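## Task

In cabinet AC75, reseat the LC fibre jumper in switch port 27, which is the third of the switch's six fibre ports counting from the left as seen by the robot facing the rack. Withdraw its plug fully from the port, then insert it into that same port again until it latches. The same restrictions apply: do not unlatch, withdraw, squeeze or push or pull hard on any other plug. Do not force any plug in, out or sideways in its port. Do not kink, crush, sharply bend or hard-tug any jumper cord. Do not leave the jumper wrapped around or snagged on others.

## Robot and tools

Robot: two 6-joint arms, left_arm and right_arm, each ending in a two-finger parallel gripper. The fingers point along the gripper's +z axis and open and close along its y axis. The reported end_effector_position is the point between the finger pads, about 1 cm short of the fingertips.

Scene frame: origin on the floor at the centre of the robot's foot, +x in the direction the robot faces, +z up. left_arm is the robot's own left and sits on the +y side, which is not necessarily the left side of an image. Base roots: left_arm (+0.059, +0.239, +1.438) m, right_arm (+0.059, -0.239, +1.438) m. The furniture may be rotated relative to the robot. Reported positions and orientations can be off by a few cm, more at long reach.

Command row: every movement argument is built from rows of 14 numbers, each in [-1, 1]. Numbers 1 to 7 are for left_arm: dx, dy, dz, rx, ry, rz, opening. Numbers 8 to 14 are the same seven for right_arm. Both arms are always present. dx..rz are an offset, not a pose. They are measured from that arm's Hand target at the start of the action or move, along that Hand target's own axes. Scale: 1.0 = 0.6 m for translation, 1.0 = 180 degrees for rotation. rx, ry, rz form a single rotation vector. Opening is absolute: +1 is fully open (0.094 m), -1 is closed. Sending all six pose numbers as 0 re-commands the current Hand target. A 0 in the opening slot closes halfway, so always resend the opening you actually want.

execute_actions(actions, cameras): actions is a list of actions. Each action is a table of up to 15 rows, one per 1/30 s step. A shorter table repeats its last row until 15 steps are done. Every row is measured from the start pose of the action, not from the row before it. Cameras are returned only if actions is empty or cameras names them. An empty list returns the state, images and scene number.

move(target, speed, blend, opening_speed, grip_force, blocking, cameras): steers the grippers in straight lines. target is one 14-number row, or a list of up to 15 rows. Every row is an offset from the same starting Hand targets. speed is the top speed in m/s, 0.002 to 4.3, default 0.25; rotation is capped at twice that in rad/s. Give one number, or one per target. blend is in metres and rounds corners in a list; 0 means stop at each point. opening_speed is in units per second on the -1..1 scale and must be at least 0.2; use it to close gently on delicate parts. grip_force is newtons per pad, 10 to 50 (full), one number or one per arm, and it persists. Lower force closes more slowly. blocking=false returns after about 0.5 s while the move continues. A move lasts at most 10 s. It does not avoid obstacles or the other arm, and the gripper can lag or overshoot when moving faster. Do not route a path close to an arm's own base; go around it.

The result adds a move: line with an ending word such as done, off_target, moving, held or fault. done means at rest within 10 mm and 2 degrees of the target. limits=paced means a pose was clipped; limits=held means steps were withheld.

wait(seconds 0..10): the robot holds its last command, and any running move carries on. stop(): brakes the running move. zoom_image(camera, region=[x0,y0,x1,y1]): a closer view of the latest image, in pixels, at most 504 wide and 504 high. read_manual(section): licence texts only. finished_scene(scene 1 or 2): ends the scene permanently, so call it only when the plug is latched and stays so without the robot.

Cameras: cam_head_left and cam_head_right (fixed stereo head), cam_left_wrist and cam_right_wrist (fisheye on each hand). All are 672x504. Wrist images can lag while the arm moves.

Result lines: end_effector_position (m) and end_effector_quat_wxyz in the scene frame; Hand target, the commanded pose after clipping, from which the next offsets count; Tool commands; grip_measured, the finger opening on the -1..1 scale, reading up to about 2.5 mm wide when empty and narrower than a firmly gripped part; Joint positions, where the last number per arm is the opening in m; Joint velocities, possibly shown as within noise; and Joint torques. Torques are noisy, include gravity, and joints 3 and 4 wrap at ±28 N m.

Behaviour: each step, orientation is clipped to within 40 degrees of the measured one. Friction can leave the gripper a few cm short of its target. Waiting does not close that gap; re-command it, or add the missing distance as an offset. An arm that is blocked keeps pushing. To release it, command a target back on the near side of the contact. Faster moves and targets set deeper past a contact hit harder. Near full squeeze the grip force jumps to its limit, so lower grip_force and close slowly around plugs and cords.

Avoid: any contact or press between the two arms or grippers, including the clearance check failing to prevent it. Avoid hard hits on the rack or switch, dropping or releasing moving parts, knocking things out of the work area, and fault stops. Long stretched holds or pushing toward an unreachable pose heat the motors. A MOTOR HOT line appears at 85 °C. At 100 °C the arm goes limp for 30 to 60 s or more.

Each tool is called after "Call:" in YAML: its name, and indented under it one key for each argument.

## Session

Call:
execute_actions:
  actions: []

Scene clock: 0.00 s.
left_arm: end_effector_position=(+0.6733, -0.1086, +1.0166) grip_measured=+1.000 end_effector_quat_wxyz=(+0.447, -0.010, +0.842, +0.303) | right_arm: end_effector_position=(+0.6487, -0.3743, +0.9897) grip_measured=+1.000 end_effector_quat_wxyz=(+0.096, +0.479, +0.865, -0.118)
Joint positions: left_arm=[-2.285 2.456 1.872 1.517 -1.051 0.978 0.094] | right_arm=[1.5 1.734 1.356 -0.148 0.233 0.887 0.094]
Joint velocities: within noise
Joint torques (N m): no reading
Heat: left arm: hottest elbow 38 °C; right arm: hottest shoulder 42 °C.
Hand target: left_arm +0.6723, -0.1055, +1.0127; +0.446, -0.011, +0.841, +0.306 | right_arm +0.6605, -0.3758, +0.9970; +0.107, +0.479, +0.864, -0.114
Tool commands: left_gripper/opening=+1.0 right_gripper/opening=+1.0
camera_calibration:
cam_left_wrist: T_world_to_cam=[[0.283958, -0.835702, -0.470075, 0.190629], [-0.912248, -0.0845067, -0.400826, 1.02034], [0.295247, 0.542643, -0.786364, 0.78671], [0, 0, 0, 1]] pos_world=[0.644403, -0.181367, 1.11723]
cam_right_wrist: T_world_to_cam=[[-0.843294, -0.525692, 0.111817, 0.239624], [-0.467488, 0.82011, 0.329962, 0.288183], [-0.26516, 0.225982, -0.937349, 1.30975], [0, 0, 0, 1]] pos_world=[0.684089, -0.406352, 1.10581]

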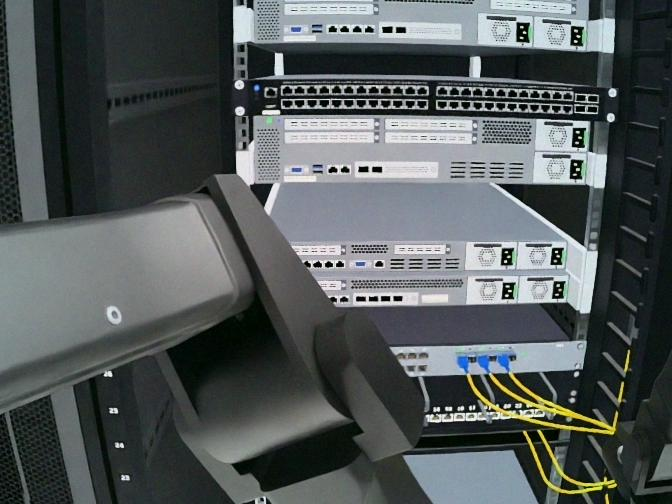

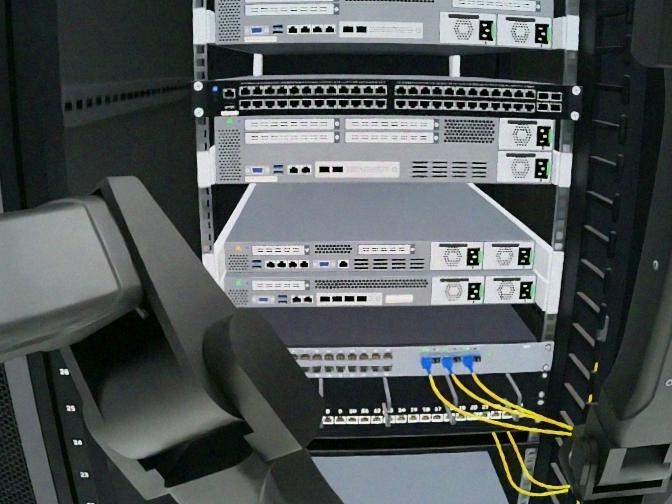

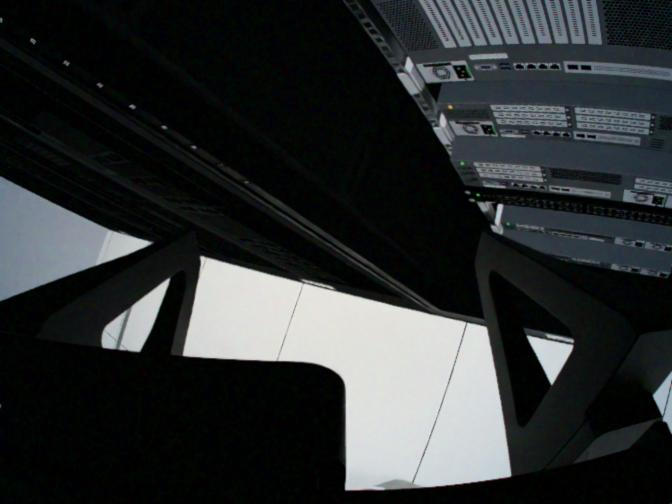

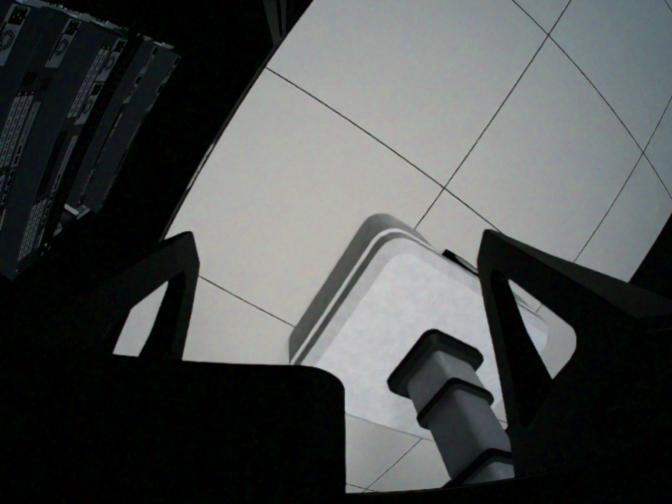

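Call:
zoom_image:
  camera: "cam_head_left"
  region: [400, 330, 600, 450]

Call:
zoom_image:
  camera: "cam_head_right"
  region: [380, 330, 580, 450]

Scaled by 2.520 from the camera's 672x504 image, which has a finer 960x720 frame.

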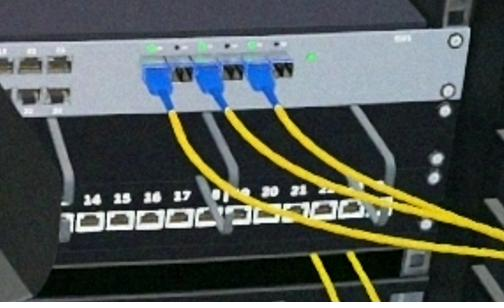

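Scaled by 2.520 from the camera's 672x504 image, which has a finer 960x720 frame.

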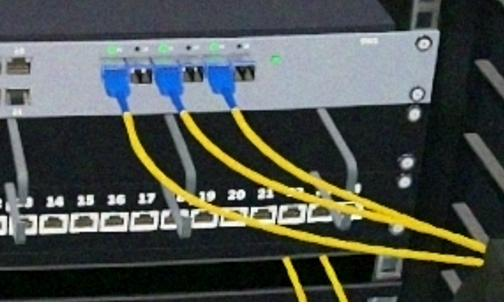

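Call:
move:
  target:
    - [-0.195,0.581,-0.093,0.157,-0.1316,-0.1233,-1, -0.036,-0.1067,-0.3693,-0.12,-0.145,-0.09,-0.3]
    - [-0.195,0.581,-0.093,0.157,-0.1316,-0.1233,-1, 0.0497,0.1188,-0.5585,-0.278,-0.3336,-0.205,-0.3]
  speed: 0.25
  blend: [0.04,0]
  cameras: ["all"]

Scene clock: 63.17 s.
left_arm: end_effector_position=(+0.5996, +0.1080, +1.2950) grip_measured=-0.992 end_effector_quat_wxyz=(+0.576, +0.027, +0.817, -0.023) | right_arm: end_effector_position=(+0.6776, -0.2190, +1.2964) grip_measured=-0.298 end_effector_quat_wxyz=(+0.636, +0.004, +0.771, -0.001)
Joint positions: left_arm=[-2.05 1.414 0.479 1.562 -0.255 0.32 0] | right_arm=[1.728 1.391 0.622 1.532 0.047 -0.118 0.033]
Joint torques (N m): left_arm=[-3.66 -11.75 -2.4 2.51 0.42 -0.17] | right_arm=[1.2 -12.34 0.87 2.89 -0.31 -0.11]
Heat: left arm: hottest shoulder 39 °C; right arm: hottest shoulder 48 °C.
Hand target: left_arm +0.5996, +0.1189, +1.3004; +0.646, +0.000, +0.764, +0.000 | right_arm +0.6806, -0.2151, +1.3004; +0.645, +0.001, +0.764, +0.000
Off the commanded pose: left_arm 0.012 m, 11 deg | right_arm 0.006 m, 1 deg.
joint sent to its limit (left arm) — joint 4 (wrist pitch), upper limit. The joint targets are off in orientation, not in position.
move: off_target (left_arm)
camera_calibration:
cam_left_wrist: T_world_to_cam=[[-0.0861709, -0.995514, 0.039073, 0.103304], [-0.802887, 0.0461699, -0.594341, 1.2539], [0.589871, -0.0825861, -0.803263, 0.822524], [0, 0, 0, 1]] pos_world=[0.53046, 0.112877, 1.40191]
cam_right_wrist: T_world_to_cam=[[-0.00201383, -0.999958, 0.00896989, -0.229227], [-0.726191, -0.00470436, -0.687477, 1.38687], [0.68749, -0.00789831, -0.726151, 0.599274], [0, 0, 0, 1]] pos_world=[0.594674, -0.21796, 1.39066]

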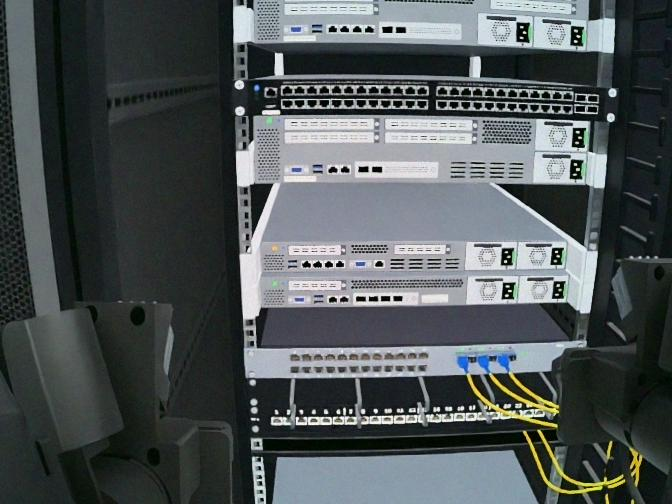

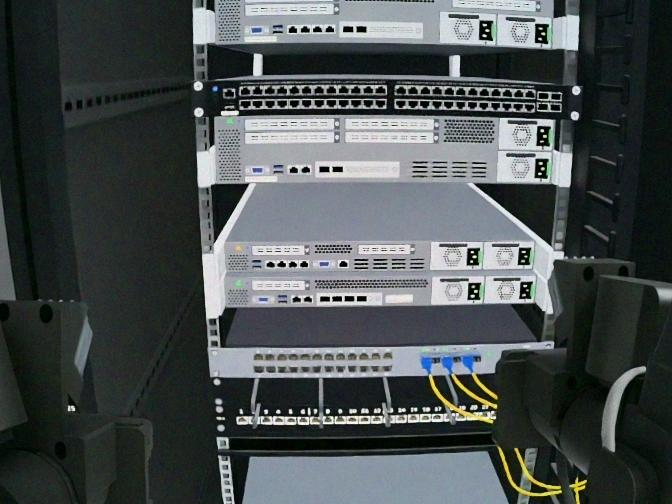

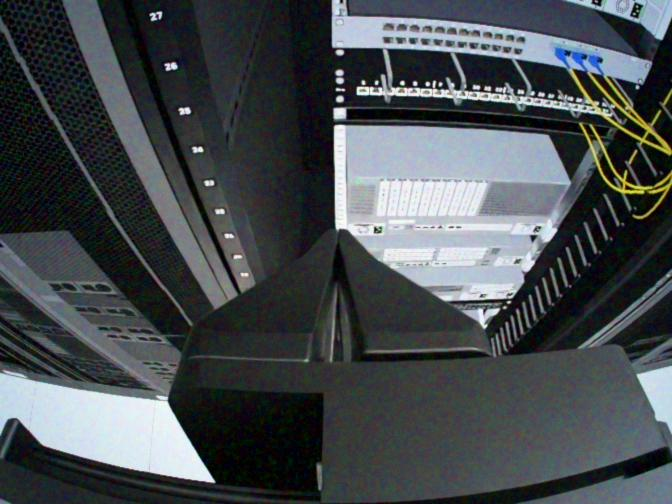

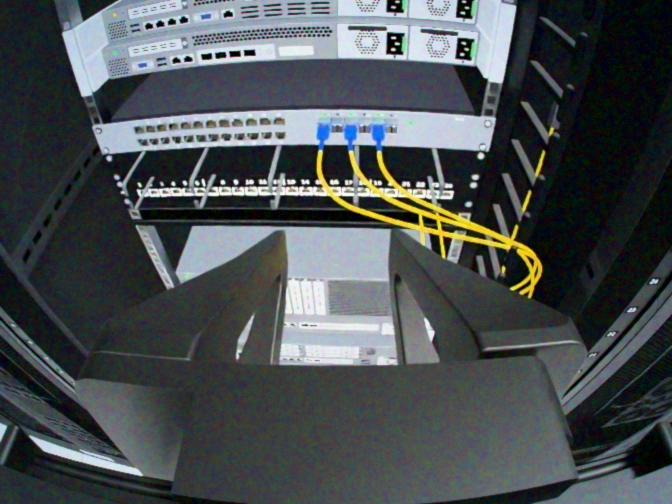

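Call:
move:
  target: [0,0,0,0,0,0,-1, 0.0813,-0.0333,0.318,0,0,0,-0.3]
  speed: 0.2
  cameras: ["all"]

Scene clock: 83.07 s.
left_arm: end_effector_position=(+0.5996, +0.1080, +1.2950) grip_measured=-0.992 end_effector_quat_wxyz=(+0.576, +0.027, +0.817, -0.023) | right_arm: end_effector_position=(+0.8514, -0.2315, +1.2175) grip_measured=-0.298 end_effector_quat_wxyz=(+0.640, -0.002, +0.768, -0.001)
Joint positions: left_arm=[-2.05 1.414 0.479 1.562 -0.255 0.32 0] | right_arm=[1.675 1.634 1.204 1.201 0 -0.09 0.033]
Joint torques (N m): left_arm=[-3.84 -11.69 -2.41 2.47 0.42 -0.19] | right_arm=[0.38 -17.79 5.52 1.85 -0.3 0.05]
Heat: left arm: hottest shoulder 39 °C; right arm: hottest shoulder 46 °C.
Hand target: left_arm +0.5996, +0.1189, +1.3004; +0.646, +0.000, +0.764, +0.000 | right_arm +0.8604, -0.2351, +1.2203; +0.645, +0.001, +0.764, +0.000
Off the commanded pose: left_arm 0.012 m, 11 deg | right_arm 0.010 m, 1 deg.
joint sent to its limit (left arm) — joint 4 (wrist pitch), upper limit. The joint targets are off in orientation, not in position.
move: off_target (left_arm)
camera_calibration:
cam_left_wrist: T_world_to_cam=[[-0.0861709, -0.995514, 0.039073, 0.103304], [-0.802887, 0.0461699, -0.594341, 1.2539], [0.589871, -0.0825861, -0.803263, 0.822524], [0, 0, 0, 1]] pos_world=[0.53046, 0.112877, 1.40191]
cam_right_wrist: T_world_to_cam=[[0.00759037, -0.99985, 0.0155996, -0.256898], [-0.719329, -0.016296, -0.694478, 1.45873], [0.694628, -0.00594993, -0.719345, 0.408554], [0, 0, 0, 1]] pos_world=[0.767462, -0.230657, 1.31095]

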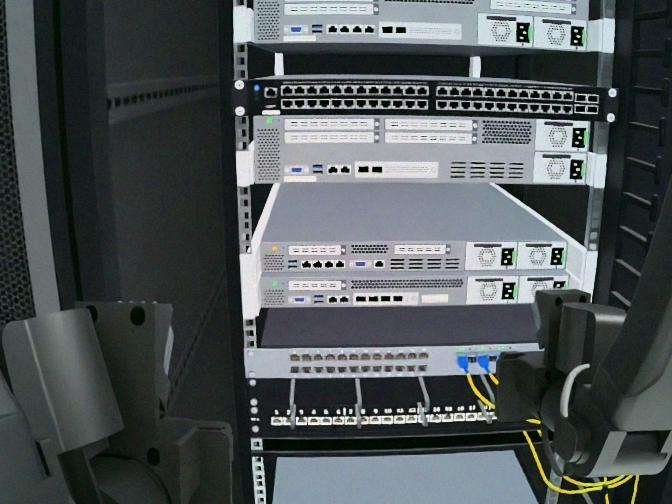

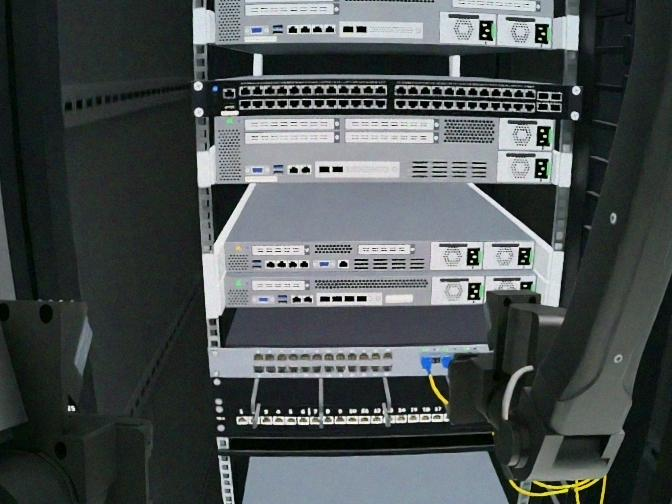

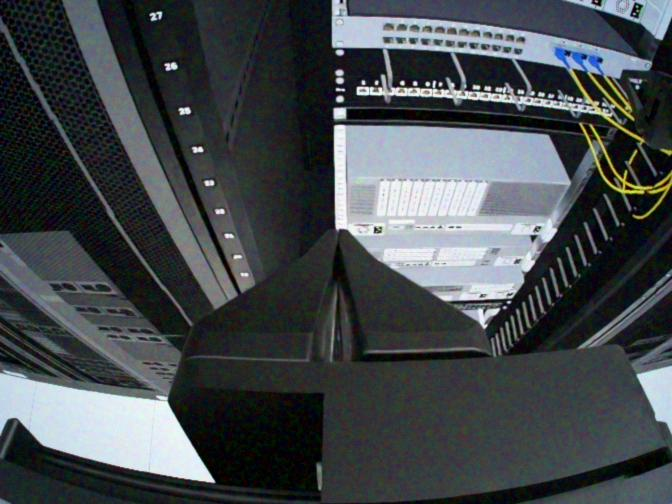

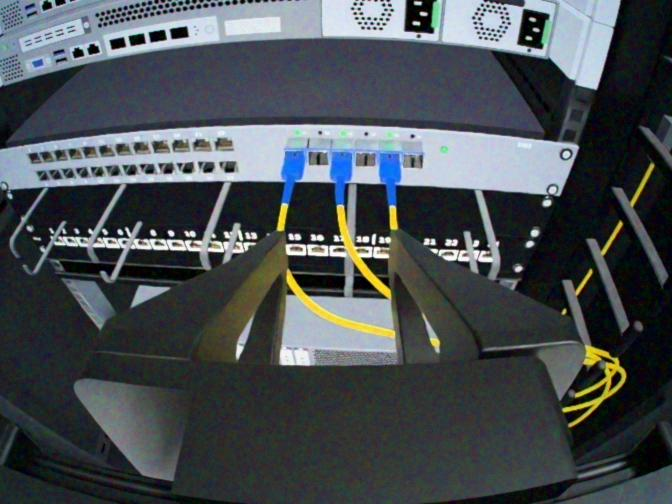

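Call:
zoom_image:
  camera: "cam_right_wrist"
  region: [270, 120, 430, 240]

Scaled by 3.150 from the camera's 672x504 image, which has a finer 960x720 frame.

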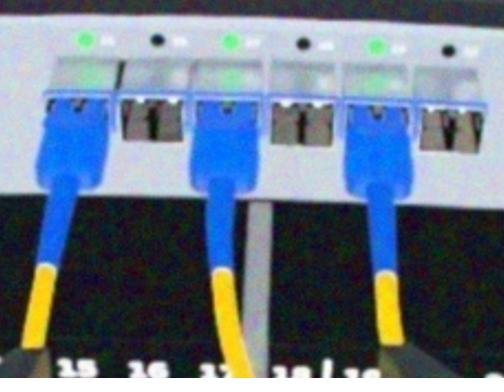

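Call:
move:
  target: [0,0,0,0,0,0,-1, 0.0085,0,0.0836,0,0,0,-0.3]
  speed: 0.1
  cameras: ["cam_right_wrist"]

Call:
zoom_image:
  camera: "cam_right_wrist"
  region: [260, 120, 420, 240]

Scene clock: 102.97 s.
left_arm: end_effector_position=(+0.5996, +0.1080, +1.2950) grip_measured=-0.992 end_effector_quat_wxyz=(+0.576, +0.027, +0.817, -0.023) | right_arm: end_effector_position=(+0.8982, -0.2308, +1.2019) grip_measured=-0.298 end_effector_quat_wxyz=(+0.638, -0.002, +0.770, +0.000)
Joint positions: left_arm=[-2.05 1.414 0.479 1.562 -0.255 0.32 0] | right_arm=[1.675 1.7 1.374 1.093 0 -0.089 0.033]
Joint torques (N m): left_arm=[-3.43 -11.81 -2.5 2.47 0.4 -0.2] | right_arm=[0.67 -19.19 6.78 1.89 -0.31 0.05]
Heat: left arm: hottest shoulder 39 °C; right arm: hottest shoulder 46 °C.
Hand target: left_arm +0.5996, +0.1189, +1.3004; +0.646, +0.000, +0.764, +0.000 | right_arm +0.9092, -0.2352, +1.2072; +0.645, +0.001, +0.764, +0.000
Off the commanded pose: left_arm 0.012 m, 11 deg | right_arm 0.013 m, 1 deg.
joint sent to its limit (left arm) — joint 4 (wrist pitch), upper limit. The joint targets are off in orientation, not in position.
move: off_target (left_arm, right_arm)
camera_calibration:
cam_right_wrist: T_world_to_cam=[[0.00793245, -0.999854, 0.0151335, -0.256096], [-0.722462, -0.0161938, -0.691221, 1.48056], [0.691365, -0.00545027, -0.722485, 0.37161], [0, 0, 0, 1]] pos_world=[0.814763, -0.230057, 1.29575]
Images, in order (width x height): cam_right_wrist 672x504.

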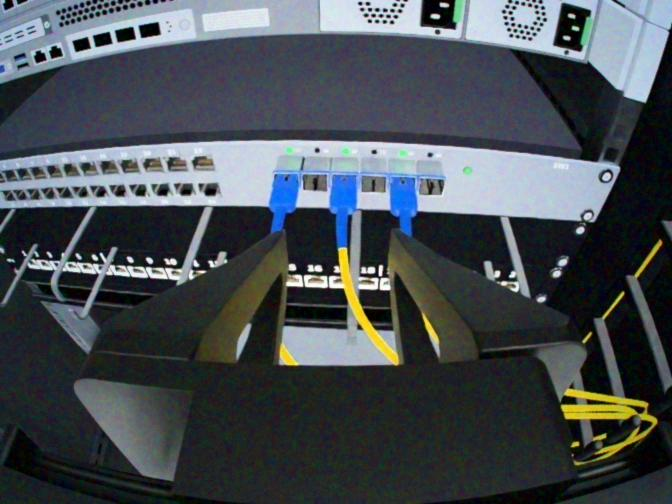

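Scaled by 3.150 from the camera's 672x504 image, which has a finer 960x720 frame.

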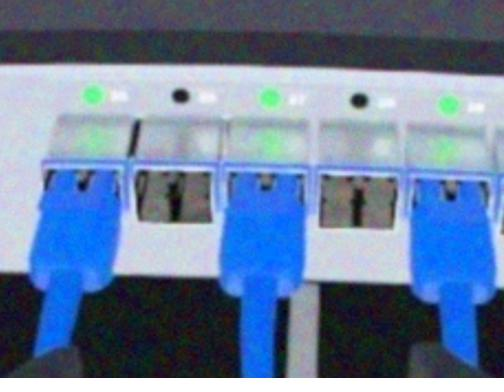

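Call:
move:
  target: [0,0,0,0,0,0,-1, 0.035,-0.0063,0.0597,0.0055,0,0.0009,-0.62]
  speed: 0.06
  cameras: ["cam_right_wrist"]

Call:
zoom_image:
  camera: "cam_right_wrist"
  region: [260, 120, 420, 260]

Scene clock: 176.57 s.
left_arm: end_effector_position=(+0.5996, +0.1080, +1.2950) grip_measured=-0.992 end_effector_quat_wxyz=(+0.576, +0.027, +0.817, -0.023) | right_arm: end_effector_position=(+0.9293, -0.2322, +1.1739) grip_measured=-0.618 end_effector_quat_wxyz=(+0.638, +0.002, +0.770, -0.003)
Joint positions: left_arm=[-2.05 1.414 0.479 1.562 -0.255 0.32 0] | right_arm=[1.672 1.794 1.527 1.032 0.006 -0.084 0.018]
Joint torques (N m): left_arm=[-3.78 -11.34 -2.48 2.45 0.42 -0.21] | right_arm=[0.67 -20.37 7.49 1.87 0.02 0.05]
Heat: left arm: hottest shoulder 39 °C; right arm: hottest shoulder 47 °C.
Hand target: left_arm +0.5996, +0.1189, +1.3004; +0.646, +0.000, +0.764, +0.000 | right_arm +0.9409, -0.2388, +1.1805; +0.645, +0.007, +0.764, -0.005
Off the commanded pose: left_arm 0.012 m, 11 deg | right_arm 0.015 m, 1 deg.
joint sent to its limit (left arm) — joint 4 (wrist pitch), upper limit. The joint targets are off in orientation, not in position.
move: off_target (left_arm, right_arm)
camera_calibration:
cam_right_wrist: T_world_to_cam=[[-0.00100026, -0.999908, 0.0135309, -0.247147], [-0.723651, -0.00861484, -0.690113, 1.48516], [0.690166, -0.010482, -0.723576, 0.331108], [0, 0, 0, 1]] pos_world=[0.845972, -0.230859, 1.26785]
Images, in order (width x height): cam_right_wrist 672x504.

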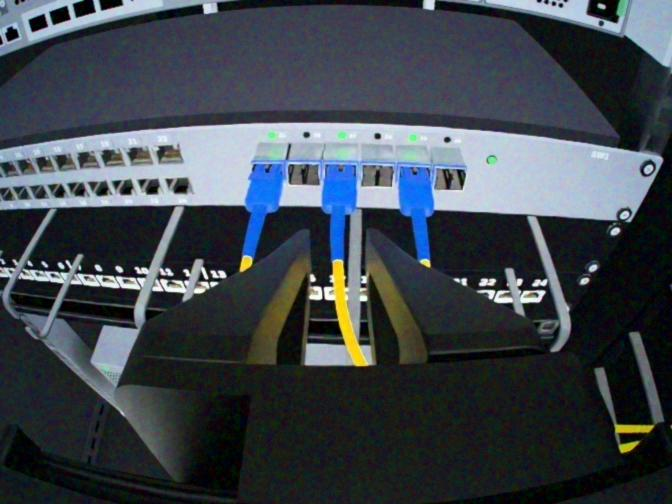

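Scaled by 3.150 from the camera's 672x504 image, which has a finer 960x720 frame.

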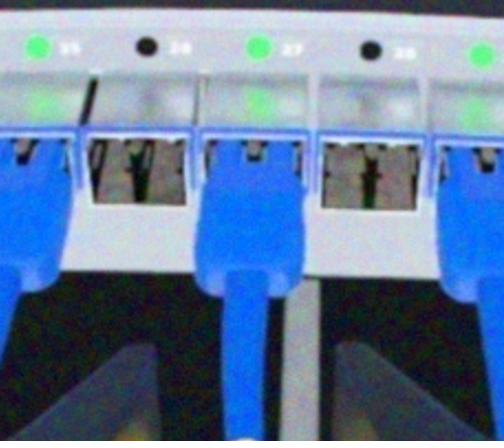

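Call:
move:
  target: [0,0,0,0,0,0,-1, -0.0004,0.0,0.0420,0.0072,0,0.0012,-0.62]
  speed: 0.05
  cameras: ["cam_right_wrist"]

Call:
zoom_image:
  camera: "cam_right_wrist"
  region: [260, 120, 420, 260]

Scene clock: 198.70 s.
left_arm: end_effector_position=(+0.5996, +0.1080, +1.2950) grip_measured=-0.992 end_effector_quat_wxyz=(+0.576, +0.027, +0.817, -0.023) | right_arm: end_effector_position=(+0.9498, -0.2362, +1.1633) grip_measured=-0.618 end_effector_quat_wxyz=(+0.633, +0.010, +0.774, -0.012)
Joint positions: left_arm=[-2.05 1.414 0.479 1.562 -0.255 0.32 0] | right_arm=[1.672 1.833 1.618 0.97 0.032 -0.083 0.018]
Joint torques (N m): left_arm=[-4.31 -11.75 -2.48 2.47 0.39 -0.19] | right_arm=[1.32 -21.3 8.51 1.88 0.07 0.04]
Heat: left arm: hottest shoulder 38 °C; right arm: hottest shoulder 48 °C.
Hand target: left_arm +0.5996, +0.1189, +1.3004; +0.646, +0.000, +0.764, +0.000 | right_arm +0.9658, -0.2392, +1.1764; +0.645, +0.016, +0.764, -0.013
Off the commanded pose: left_arm 0.012 m, 11 deg | right_arm 0.021 m, 2 deg.
joint sent to its limit (left arm) — joint 4 (wrist pitch), upper limit. The joint targets are off in orientation, not in position.
move: off_target (left_arm, right_arm)
camera_calibration:
cam_right_wrist: T_world_to_cam=[[-0.0250669, -0.999529, 0.0177178, -0.232793], [-0.732683, 0.00631139, -0.680541, 1.49372], [0.680109, -0.0300406, -0.732496, 0.324488], [0, 0, 0, 1]] pos_world=[0.867899, -0.232363, 1.25835]
Images, in order (width x height): cam_right_wrist 672x504.

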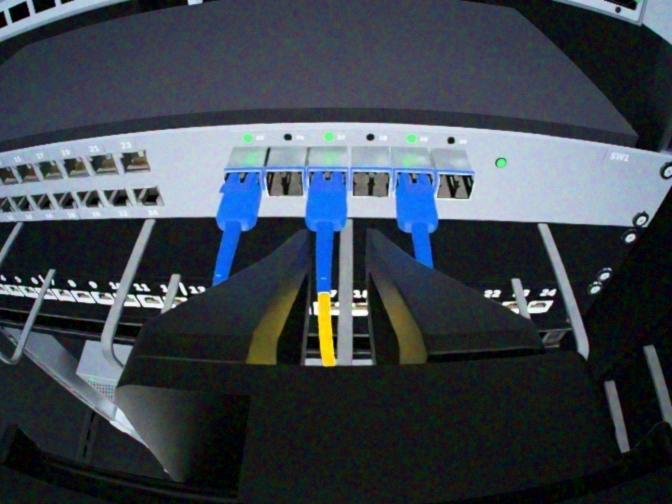

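Scaled by 3.150 from the camera's 672x504 image, which has a finer 960x720 frame.

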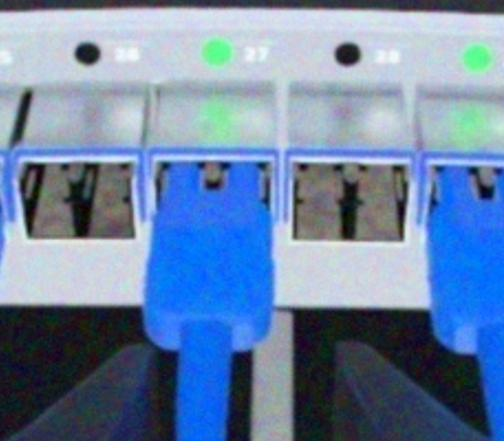

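Call:
move:
  target: [0,0,0,0,0,0,-1, -0.0075,0.0075,-0.001,0,0,0,-0.62]
  speed: 0.05
  cameras: ["cam_right_wrist"]

Call:
zoom_image:
  camera: "cam_right_wrist"
  region: [260, 120, 420, 260]

Scene clock: 208.87 s.
left_arm: end_effector_position=(+0.5996, +0.1080, +1.2950) grip_measured=-0.992 end_effector_quat_wxyz=(+0.576, +0.027, +0.817, -0.023) | right_arm: end_effector_position=(+0.9499, -0.2369, +1.1631) grip_measured=-0.618 end_effector_quat_wxyz=(+0.632, +0.012, +0.775, -0.014)
Joint positions: left_arm=[-2.05 1.414 0.479 1.562 -0.255 0.32 0] | right_arm=[1.672 1.833 1.618 0.968 0.037 -0.083 0.018]
Joint torques (N m): left_arm=[-3.9 -11.87 -2.33 2.52 0.4 -0.19] | right_arm=[1.85 -21.83 8.05 1.85 0.1 -0.01]
Heat: left arm: hottest shoulder 38 °C; right arm: hottest shoulder 51 °C.
Hand target: left_arm +0.5996, +0.1189, +1.3004; +0.646, +0.000, +0.764, +0.000 | right_arm +0.9663, -0.2349, +1.1811; +0.645, +0.016, +0.764, -0.013
Off the commanded pose: left_arm 0.012 m, 11 deg | right_arm 0.024 m, 2 deg.
joint sent to its limit (left arm) — joint 4 (wrist pitch), upper limit. The joint targets are off in orientation, not in position.
move: off_target (left_arm, right_arm)
camera_calibration:
cam_right_wrist: T_world_to_cam=[[-0.0293908, -0.999394, 0.0186467, -0.230469], [-0.73367, 0.00889907, -0.679448, 1.49382], [0.67887, -0.03365, -0.733487, 0.325675], [0, 0, 0, 1]] pos_world=[0.868104, -0.232664, 1.25815]
Images, in order (width x height): cam_right_wrist 672x504.

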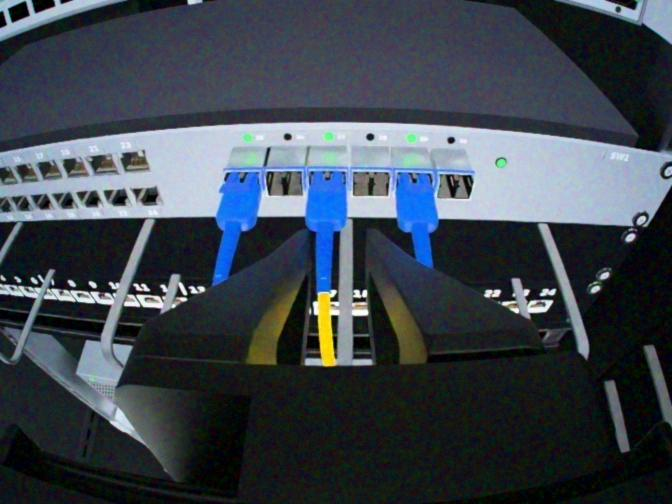

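Scaled by 3.150 from the camera's 672x504 image, which has a finer 960x720 frame.

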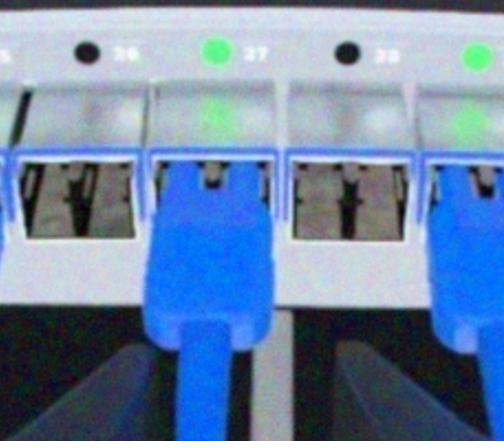

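Call:
move:
  target: [0,0,0,0,0,0,-1, -0.004,0.0075,-0.001,0,0,0,-0.62]
  speed: 0.05

Call:
move:
  target: [0,0,0,0,0,0,-1, -0.004,0.005,-0.001,0,0,0,-0.62]
  speed: 0.05
  cameras: ["cam_right_wrist"]

Scene clock: 214.30 s.
left_arm: end_effector_position=(+0.5996, +0.1080, +1.2950) grip_measured=-0.992 end_effector_quat_wxyz=(+0.576, +0.027, +0.817, -0.023) | right_arm: end_effector_position=(+0.9499, -0.2361, +1.1631) grip_measured=-0.618 end_effector_quat_wxyz=(+0.632, +0.014, +0.775, -0.015)
Joint positions: left_arm=[-2.05 1.414 0.479 1.562 -0.255 0.32 0] | right_arm=[1.675 1.833 1.618 0.968 0.045 -0.083 0.018]
Joint torques (N m): left_arm=[-3.6 -11.75 -2.43 2.52 0.41 -0.21] | right_arm=[2.26 -22.24 7.76 1.89 0 -0.04]
Heat: left arm: hottest shoulder 38 °C; right arm: hottest shoulder 53 °C.
Hand target: left_arm +0.5996, +0.1189, +1.3004; +0.646, +0.000, +0.764, +0.000 | right_arm +0.9662, -0.2305, +1.1835; +0.645, +0.016, +0.764, -0.013
Off the commanded pose: left_arm 0.012 m, 11 deg | right_arm 0.027 m, 2 deg.
joint sent to its limit (left arm) — joint 4 (wrist pitch), upper limit. The joint targets are off in orientation, not in position.
move: off_target (left_arm, right_arm)

Scene clock: 215.10 s.
left_arm: end_effector_position=(+0.5996, +0.1080, +1.2950) grip_measured=-0.992 end_effector_quat_wxyz=(+0.576, +0.027, +0.817, -0.023) | right_arm: end_effector_position=(+0.9499, -0.2316, +1.1634) grip_measured=-0.618 end_effector_quat_wxyz=(+0.632, +0.016, +0.775, -0.013)
Joint positions: left_arm=[-2.05 1.414 0.479 1.562 -0.255 0.32 0] | right_arm=[1.682 1.833 1.618 0.968 0.048 -0.083 0.018]
Joint torques (N m): left_arm=[-3.66 -11.75 -2.29 2.43 0.41 -0.19] | right_arm=[2.26 -22.53 7.31 1.84 0.03 -0.11]
Heat: left arm: hottest shoulder 38 °C; right arm: hottest shoulder 53 °C.
Hand target: left_arm +0.5996, +0.1189, +1.3004; +0.646, +0.000, +0.764, +0.000 | right_arm +0.9662, -0.2273, +1.1861; +0.645, +0.016, +0.764, -0.013
Off the commanded pose: left_arm 0.012 m, 11 deg | right_arm 0.028 m, 2 deg.
joint sent to its limit (left arm) — joint 4 (wrist pitch), upper limit. The joint targets are off in orientation, not in position.
move: off_target (left_arm, right_arm)
camera_calibration:
cam_right_wrist: T_world_to_cam=[[-0.0347983, -0.999313, 0.0127506, -0.213145], [-0.734138, 0.0169034, -0.678789, 1.49552], [0.678108, -0.0329814, -0.734222, 0.327815], [0, 0, 0, 1]] pos_world=[0.86821, -0.227466, 1.25855]
Images, in order (width x height): cam_right_wrist 672x504.

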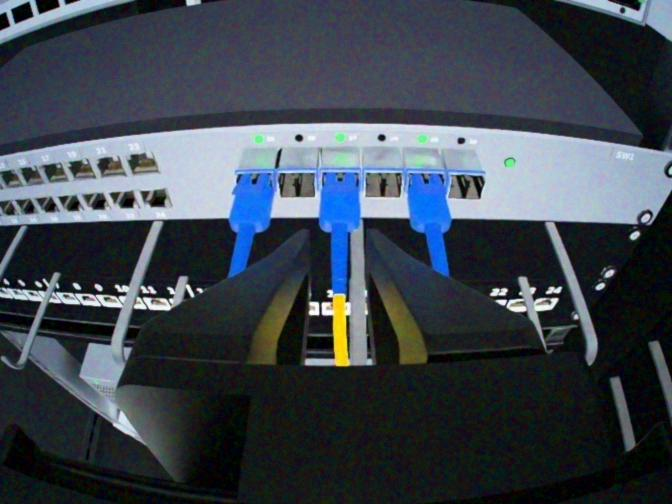

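Call:
move:
  target: [0,0,0,0,0,0,-1, 0.0025,0.0,0.0242,0,0,0,-0.62]
  speed: 0.04
  cameras: ["cam_right_wrist"]

Call:
zoom_image:
  camera: "cam_right_wrist"
  region: [260, 130, 420, 270]

Scene clock: 225.23 s.
left_arm: end_effector_position=(+0.5996, +0.1080, +1.2950) grip_measured=-0.992 end_effector_quat_wxyz=(+0.576, +0.027, +0.817, -0.023) | right_arm: end_effector_position=(+0.9668, -0.2328, +1.1737) grip_measured=-0.618 end_effector_quat_wxyz=(+0.637, +0.016, +0.771, -0.014)
Joint positions: left_arm=[-2.05 1.414 0.479 1.562 -0.255 0.32 0] | right_arm=[1.682 1.834 1.666 0.935 0.049 -0.083 0.018]
Joint torques (N m): left_arm=[-4.01 -11.58 -2.39 2.52 0.41 -0.18] | right_arm=[2.14 -20.95 9.01 1.78 -0.05 -0.07]
Heat: left arm: hottest shoulder 38 °C; right arm: hottest shoulder 54 °C.
Hand target: left_arm +0.5996, +0.1189, +1.3004; +0.646, +0.000, +0.764, +0.000 | right_arm +0.9801, -0.2279, +1.1819; +0.645, +0.016, +0.764, -0.013
Off the commanded pose: left_arm 0.012 m, 11 deg | right_arm 0.017 m, 1 deg.
joint sent to its limit (left arm) — joint 4 (wrist pitch), upper limit. The joint targets are off in orientation, not in position.
move: off_target (left_arm, right_arm)
camera_calibration:
cam_right_wrist: T_world_to_cam=[[-0.0369393, -0.999238, 0.012618, -0.211741], [-0.724793, 0.0180968, -0.688729, 1.51786], [0.687976, -0.0345866, -0.724909, 0.303062], [0, 0, 0, 1]] pos_world=[0.88381, -0.228566, 1.26776]
Images, in order (width x height): cam_right_wrist 672x504.

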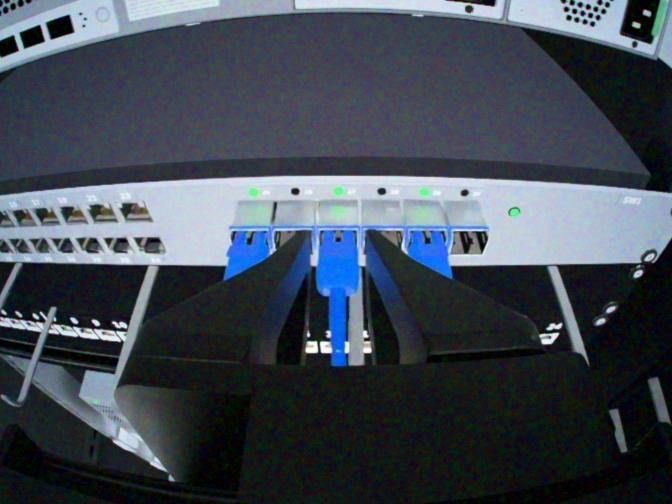

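Scaled by 3.150 from the camera's 672x504 image, which has a finer 960x720 frame.

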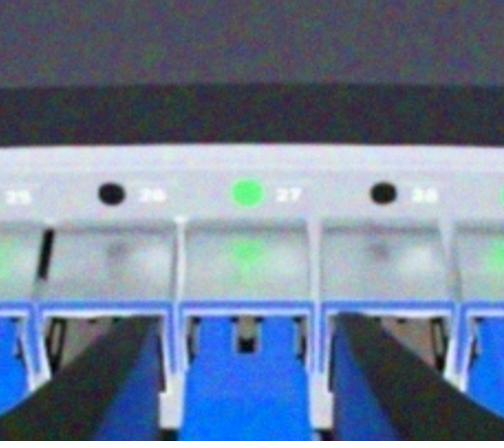

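Call:
move:
  target: [0,0,0,0,0,0,-1, 0,0,0,0,0,0,-0.85]
  speed: 0.03
  grip_force: [50, 30]
  opening_speed: 0.2
  cameras: ["cam_right_wrist"]

Call:
zoom_image:
  camera: "cam_right_wrist"
  region: [260, 180, 420, 320]

Scene clock: 240.50 s.
left_arm: end_effector_position=(+0.5996, +0.1080, +1.2950) grip_measured=-0.992 end_effector_quat_wxyz=(+0.576, +0.027, +0.817, -0.023) | right_arm: end_effector_position=(+0.9667, -0.2330, +1.1736) grip_measured=-0.744 end_effector_quat_wxyz=(+0.636, +0.018, +0.771, -0.015)
Joint positions: left_arm=[-2.05 1.414 0.479 1.562 -0.255 0.32 0] | right_arm=[1.683 1.834 1.666 0.935 0.053 -0.083 0.012]
Joint torques (N m): left_arm=[-4.01 -11.69 -2.47 2.5 0.39 -0.21] | right_arm=[2.14 -20.95 9.02 1.81 -0.22 -0.08]
Heat: left arm: hottest shoulder 38 °C; right arm: hottest shoulder 55 °C.
Hand target: left_arm +0.5996, +0.1189, +1.3004; +0.646, +0.000, +0.764, +0.000 | right_arm +0.9802, -0.2279, +1.1820; +0.645, +0.016, +0.764, -0.013
Off the commanded pose: left_arm 0.012 m, 11 deg | right_arm 0.017 m, 1 deg.
joint sent to its limit (left arm) — joint 4 (wrist pitch), upper limit. The joint targets are off in orientation, not in position.
grip_force (N): 50, 30
move: off_target (left_arm, right_arm)
camera_calibration:
cam_right_wrist: T_world_to_cam=[[-0.0406074, -0.999094, 0.0127531, -0.208438], [-0.72521, 0.0206907, -0.688217, 1.51817], [0.687329, -0.0371954, -0.725393, 0.303655], [0, 0, 0, 1]] pos_world=[0.883814, -0.228367, 1.26775]
Images, in order (width x height): cam_right_wrist 672x504.

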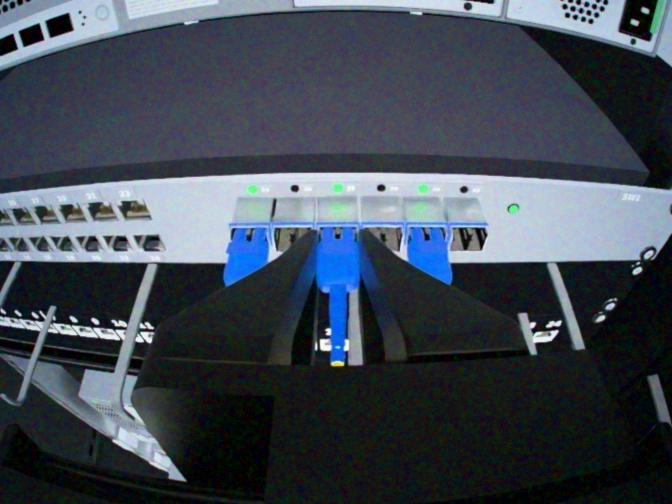

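Scaled by 3.150 from the camera's 672x504 image, which has a finer 960x720 frame.

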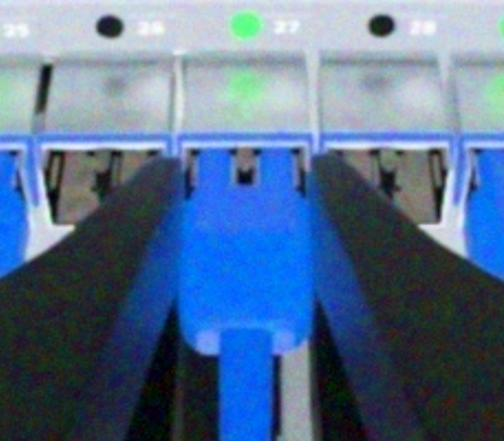

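Call:
move:
  target:
    - [0,0,0,0,0,0,-1, 0,0,0,0,0,0,-0.62]
    - [-0.0935,-0.1667,0.1532,0.2319,0.1538,-0.4503,-1, 0.0139,-0.003,-0.0822,0,0,0,-0.62]
    - [-0.0935,-0.1667,0.1532,0.2319,0.1538,-0.4503,-1, 0.0087,0,-0.0115,0,0,0,-0.62]
  speed: [0.05,0.1,0.04]
  cameras: ["all"]

Call:
zoom_image:
  camera: "cam_right_wrist"
  region: [260, 150, 420, 290]

Scene clock: 413.50 s.
left_arm: end_effector_position=(+0.6938, +0.0148, +1.3521) grip_measured=-0.992 end_effector_quat_wxyz=(-0.270, +0.266, -0.654, +0.655) | right_arm: end_effector_position=(+0.9183, -0.2285, +1.1517) grip_measured=-0.622 end_effector_quat_wxyz=(+0.625, +0.017, +0.781, -0.013)
Joint positions: left_arm=[-1.934 1.351 0.795 1.264 0.622 -1.204 0] | right_arm=[1.686 1.823 1.525 1.034 0.053 -0.083 0.018]
Joint torques (N m): left_arm=[-4.25 -11.81 3.12 2.58 0.48 -0.06] | right_arm=[1.67 -22.95 4.36 2.92 -0.21 -0.07]
Heat: left arm: hottest shoulder 37 °C; right arm: hottest shoulder 56 °C.
Hand target: left_arm +0.6995, +0.0188, +1.3403; +0.271, -0.271, +0.653, -0.653 | right_arm +0.9301, -0.2277, +1.1820; +0.645, +0.016, +0.764, -0.013 (not the last commanded pose)
Off the commanded pose: left_arm 0.014 m, 1 deg | right_arm 0.060 m, 3 deg.
grip_force (N): 50, 30
move: off_target (left_arm, right_arm; path cut at 10 s); path passed 2 of 3 targets
camera_calibration:
cam_left_wrist: T_world_to_cam=[[-0.00538051, 0.0362026, 0.99933, -1.35337], [-0.982799, -0.184673, 0.00139861, 0.690512], [0.1846, -0.982133, 0.0365735, -0.0358885], [0, 0, 0, 1]] pos_world=[0.677978, 0.141267, 1.35281]
cam_right_wrist: T_world_to_cam=[[-0.0358177, -0.999293, 0.0114589, -0.208586], [-0.746031, 0.0191072, -0.665637, 1.46065], [0.664947, -0.0323902, -0.746188, 0.366799], [0, 0, 0, 1]] pos_world=[0.838314, -0.224466, 1.24835]

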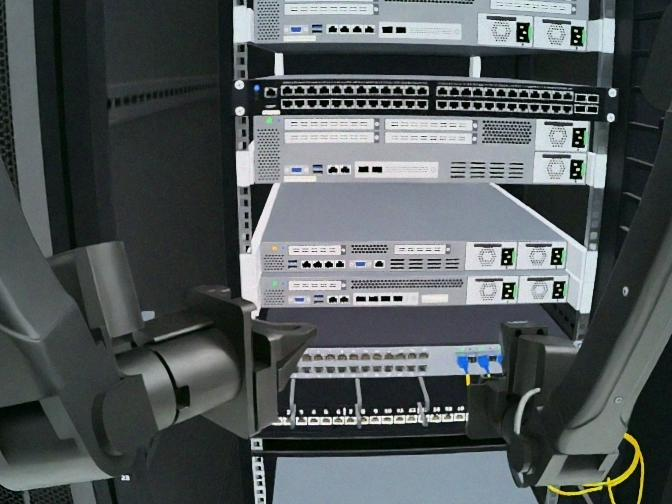

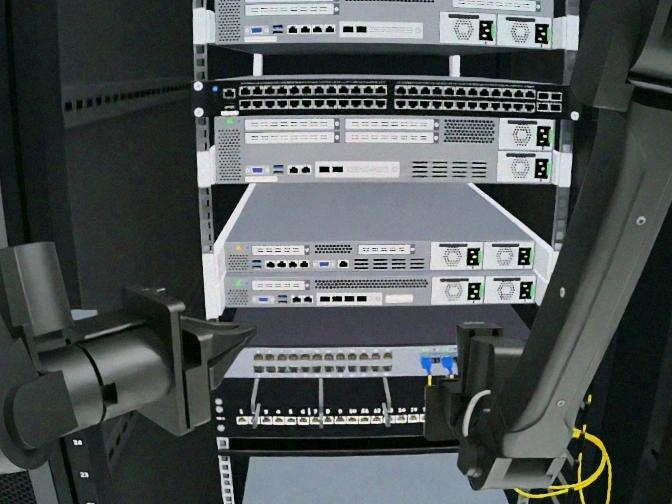

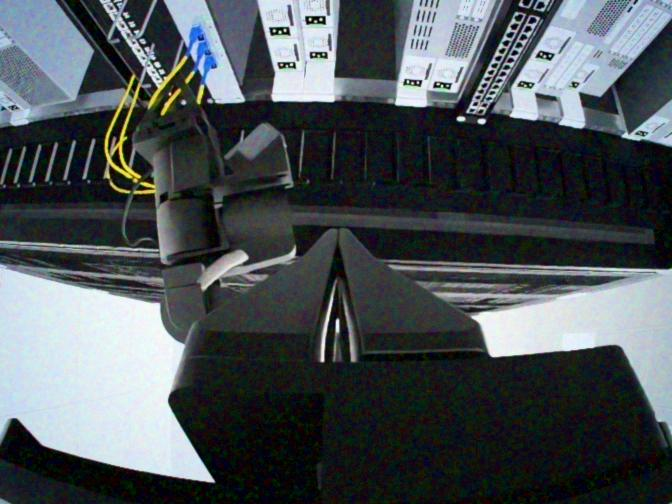

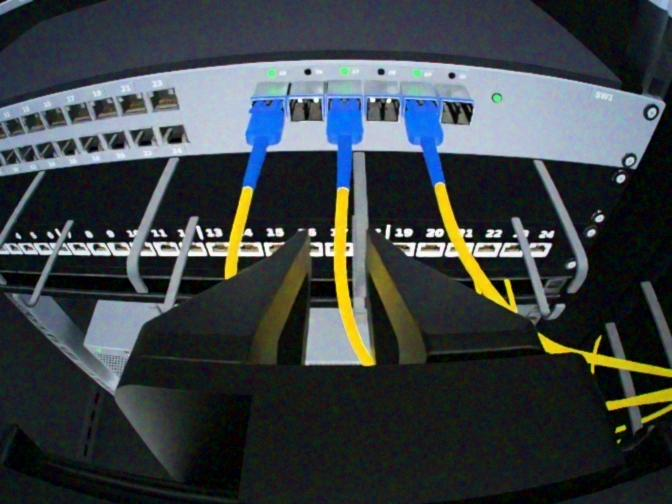

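Scaled by 3.150 from the camera's 672x504 image, which has a finer 960x720 frame.

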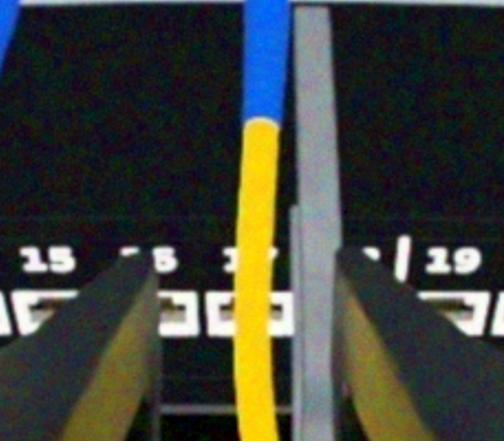

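Call:
move:
  target:
    - [0,0,0,0,0,0,-1, -0.031,0,0.0032,0,0,0,-0.62]
    - [0,0,0,0,0,0,-1, -0.006,0.0021,0.0707,0,0,0,-0.62]
  speed: [0.05,0.04]
  cameras: ["cam_right_wrist"]

Call:
zoom_image:
  camera: "cam_right_wrist"
  region: [260, 170, 420, 310]

Scene clock: 426.30 s.
left_arm: end_effector_position=(+0.6938, +0.0148, +1.3521) grip_measured=-0.992 end_effector_quat_wxyz=(-0.269, +0.266, -0.654, +0.655) | right_arm: end_effector_position=(+0.9591, -0.2305, +1.1685) grip_measured=-0.622 end_effector_quat_wxyz=(+0.635, +0.018, +0.772, -0.014)
Joint positions: left_arm=[-1.934 1.351 0.795 1.264 0.622 -1.205 0] | right_arm=[1.686 1.837 1.646 0.954 0.053 -0.084 0.018]
Joint torques (N m): left_arm=[-4.19 -11.52 3.17 2.56 0.49 -0.11] | right_arm=[1.9 -21.36 8.44 1.88 -0.24 -0.07]
Heat: left arm: hottest shoulder 37 °C; right arm: hottest shoulder 56 °C.
Hand target: left_arm +0.6995, +0.0188, +1.3403; +0.271, -0.271, +0.653, -0.653 | right_arm +0.9725, -0.2281, +1.1784; +0.645, +0.016, +0.764, -0.013
Off the commanded pose: left_arm 0.014 m, 1 deg | right_arm 0.017 m, 1 deg.
grip_force (N): 50, 30
move: off_target (left_arm, right_arm)
camera_calibration:
cam_right_wrist: T_world_to_cam=[[-0.0386468, -0.999191, 0.0111134, -0.206144], [-0.727247, 0.0204978, -0.68607, 1.50848], [0.685287, -0.0345966, -0.727451, 0.310178], [0, 0, 0, 1]] pos_world=[0.876512, -0.226167, 1.26286]
Images, in order (width x height): cam_right_wrist 672x504.

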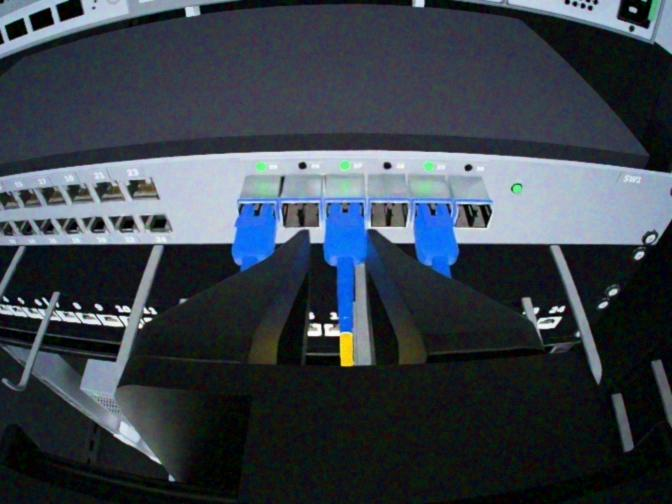

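Scaled by 3.150 from the camera's 672x504 image, which has a finer 960x720 frame.

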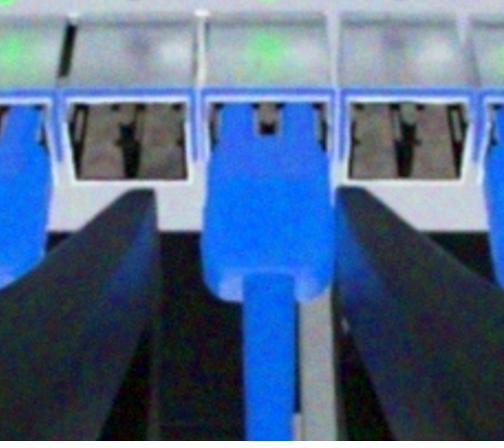

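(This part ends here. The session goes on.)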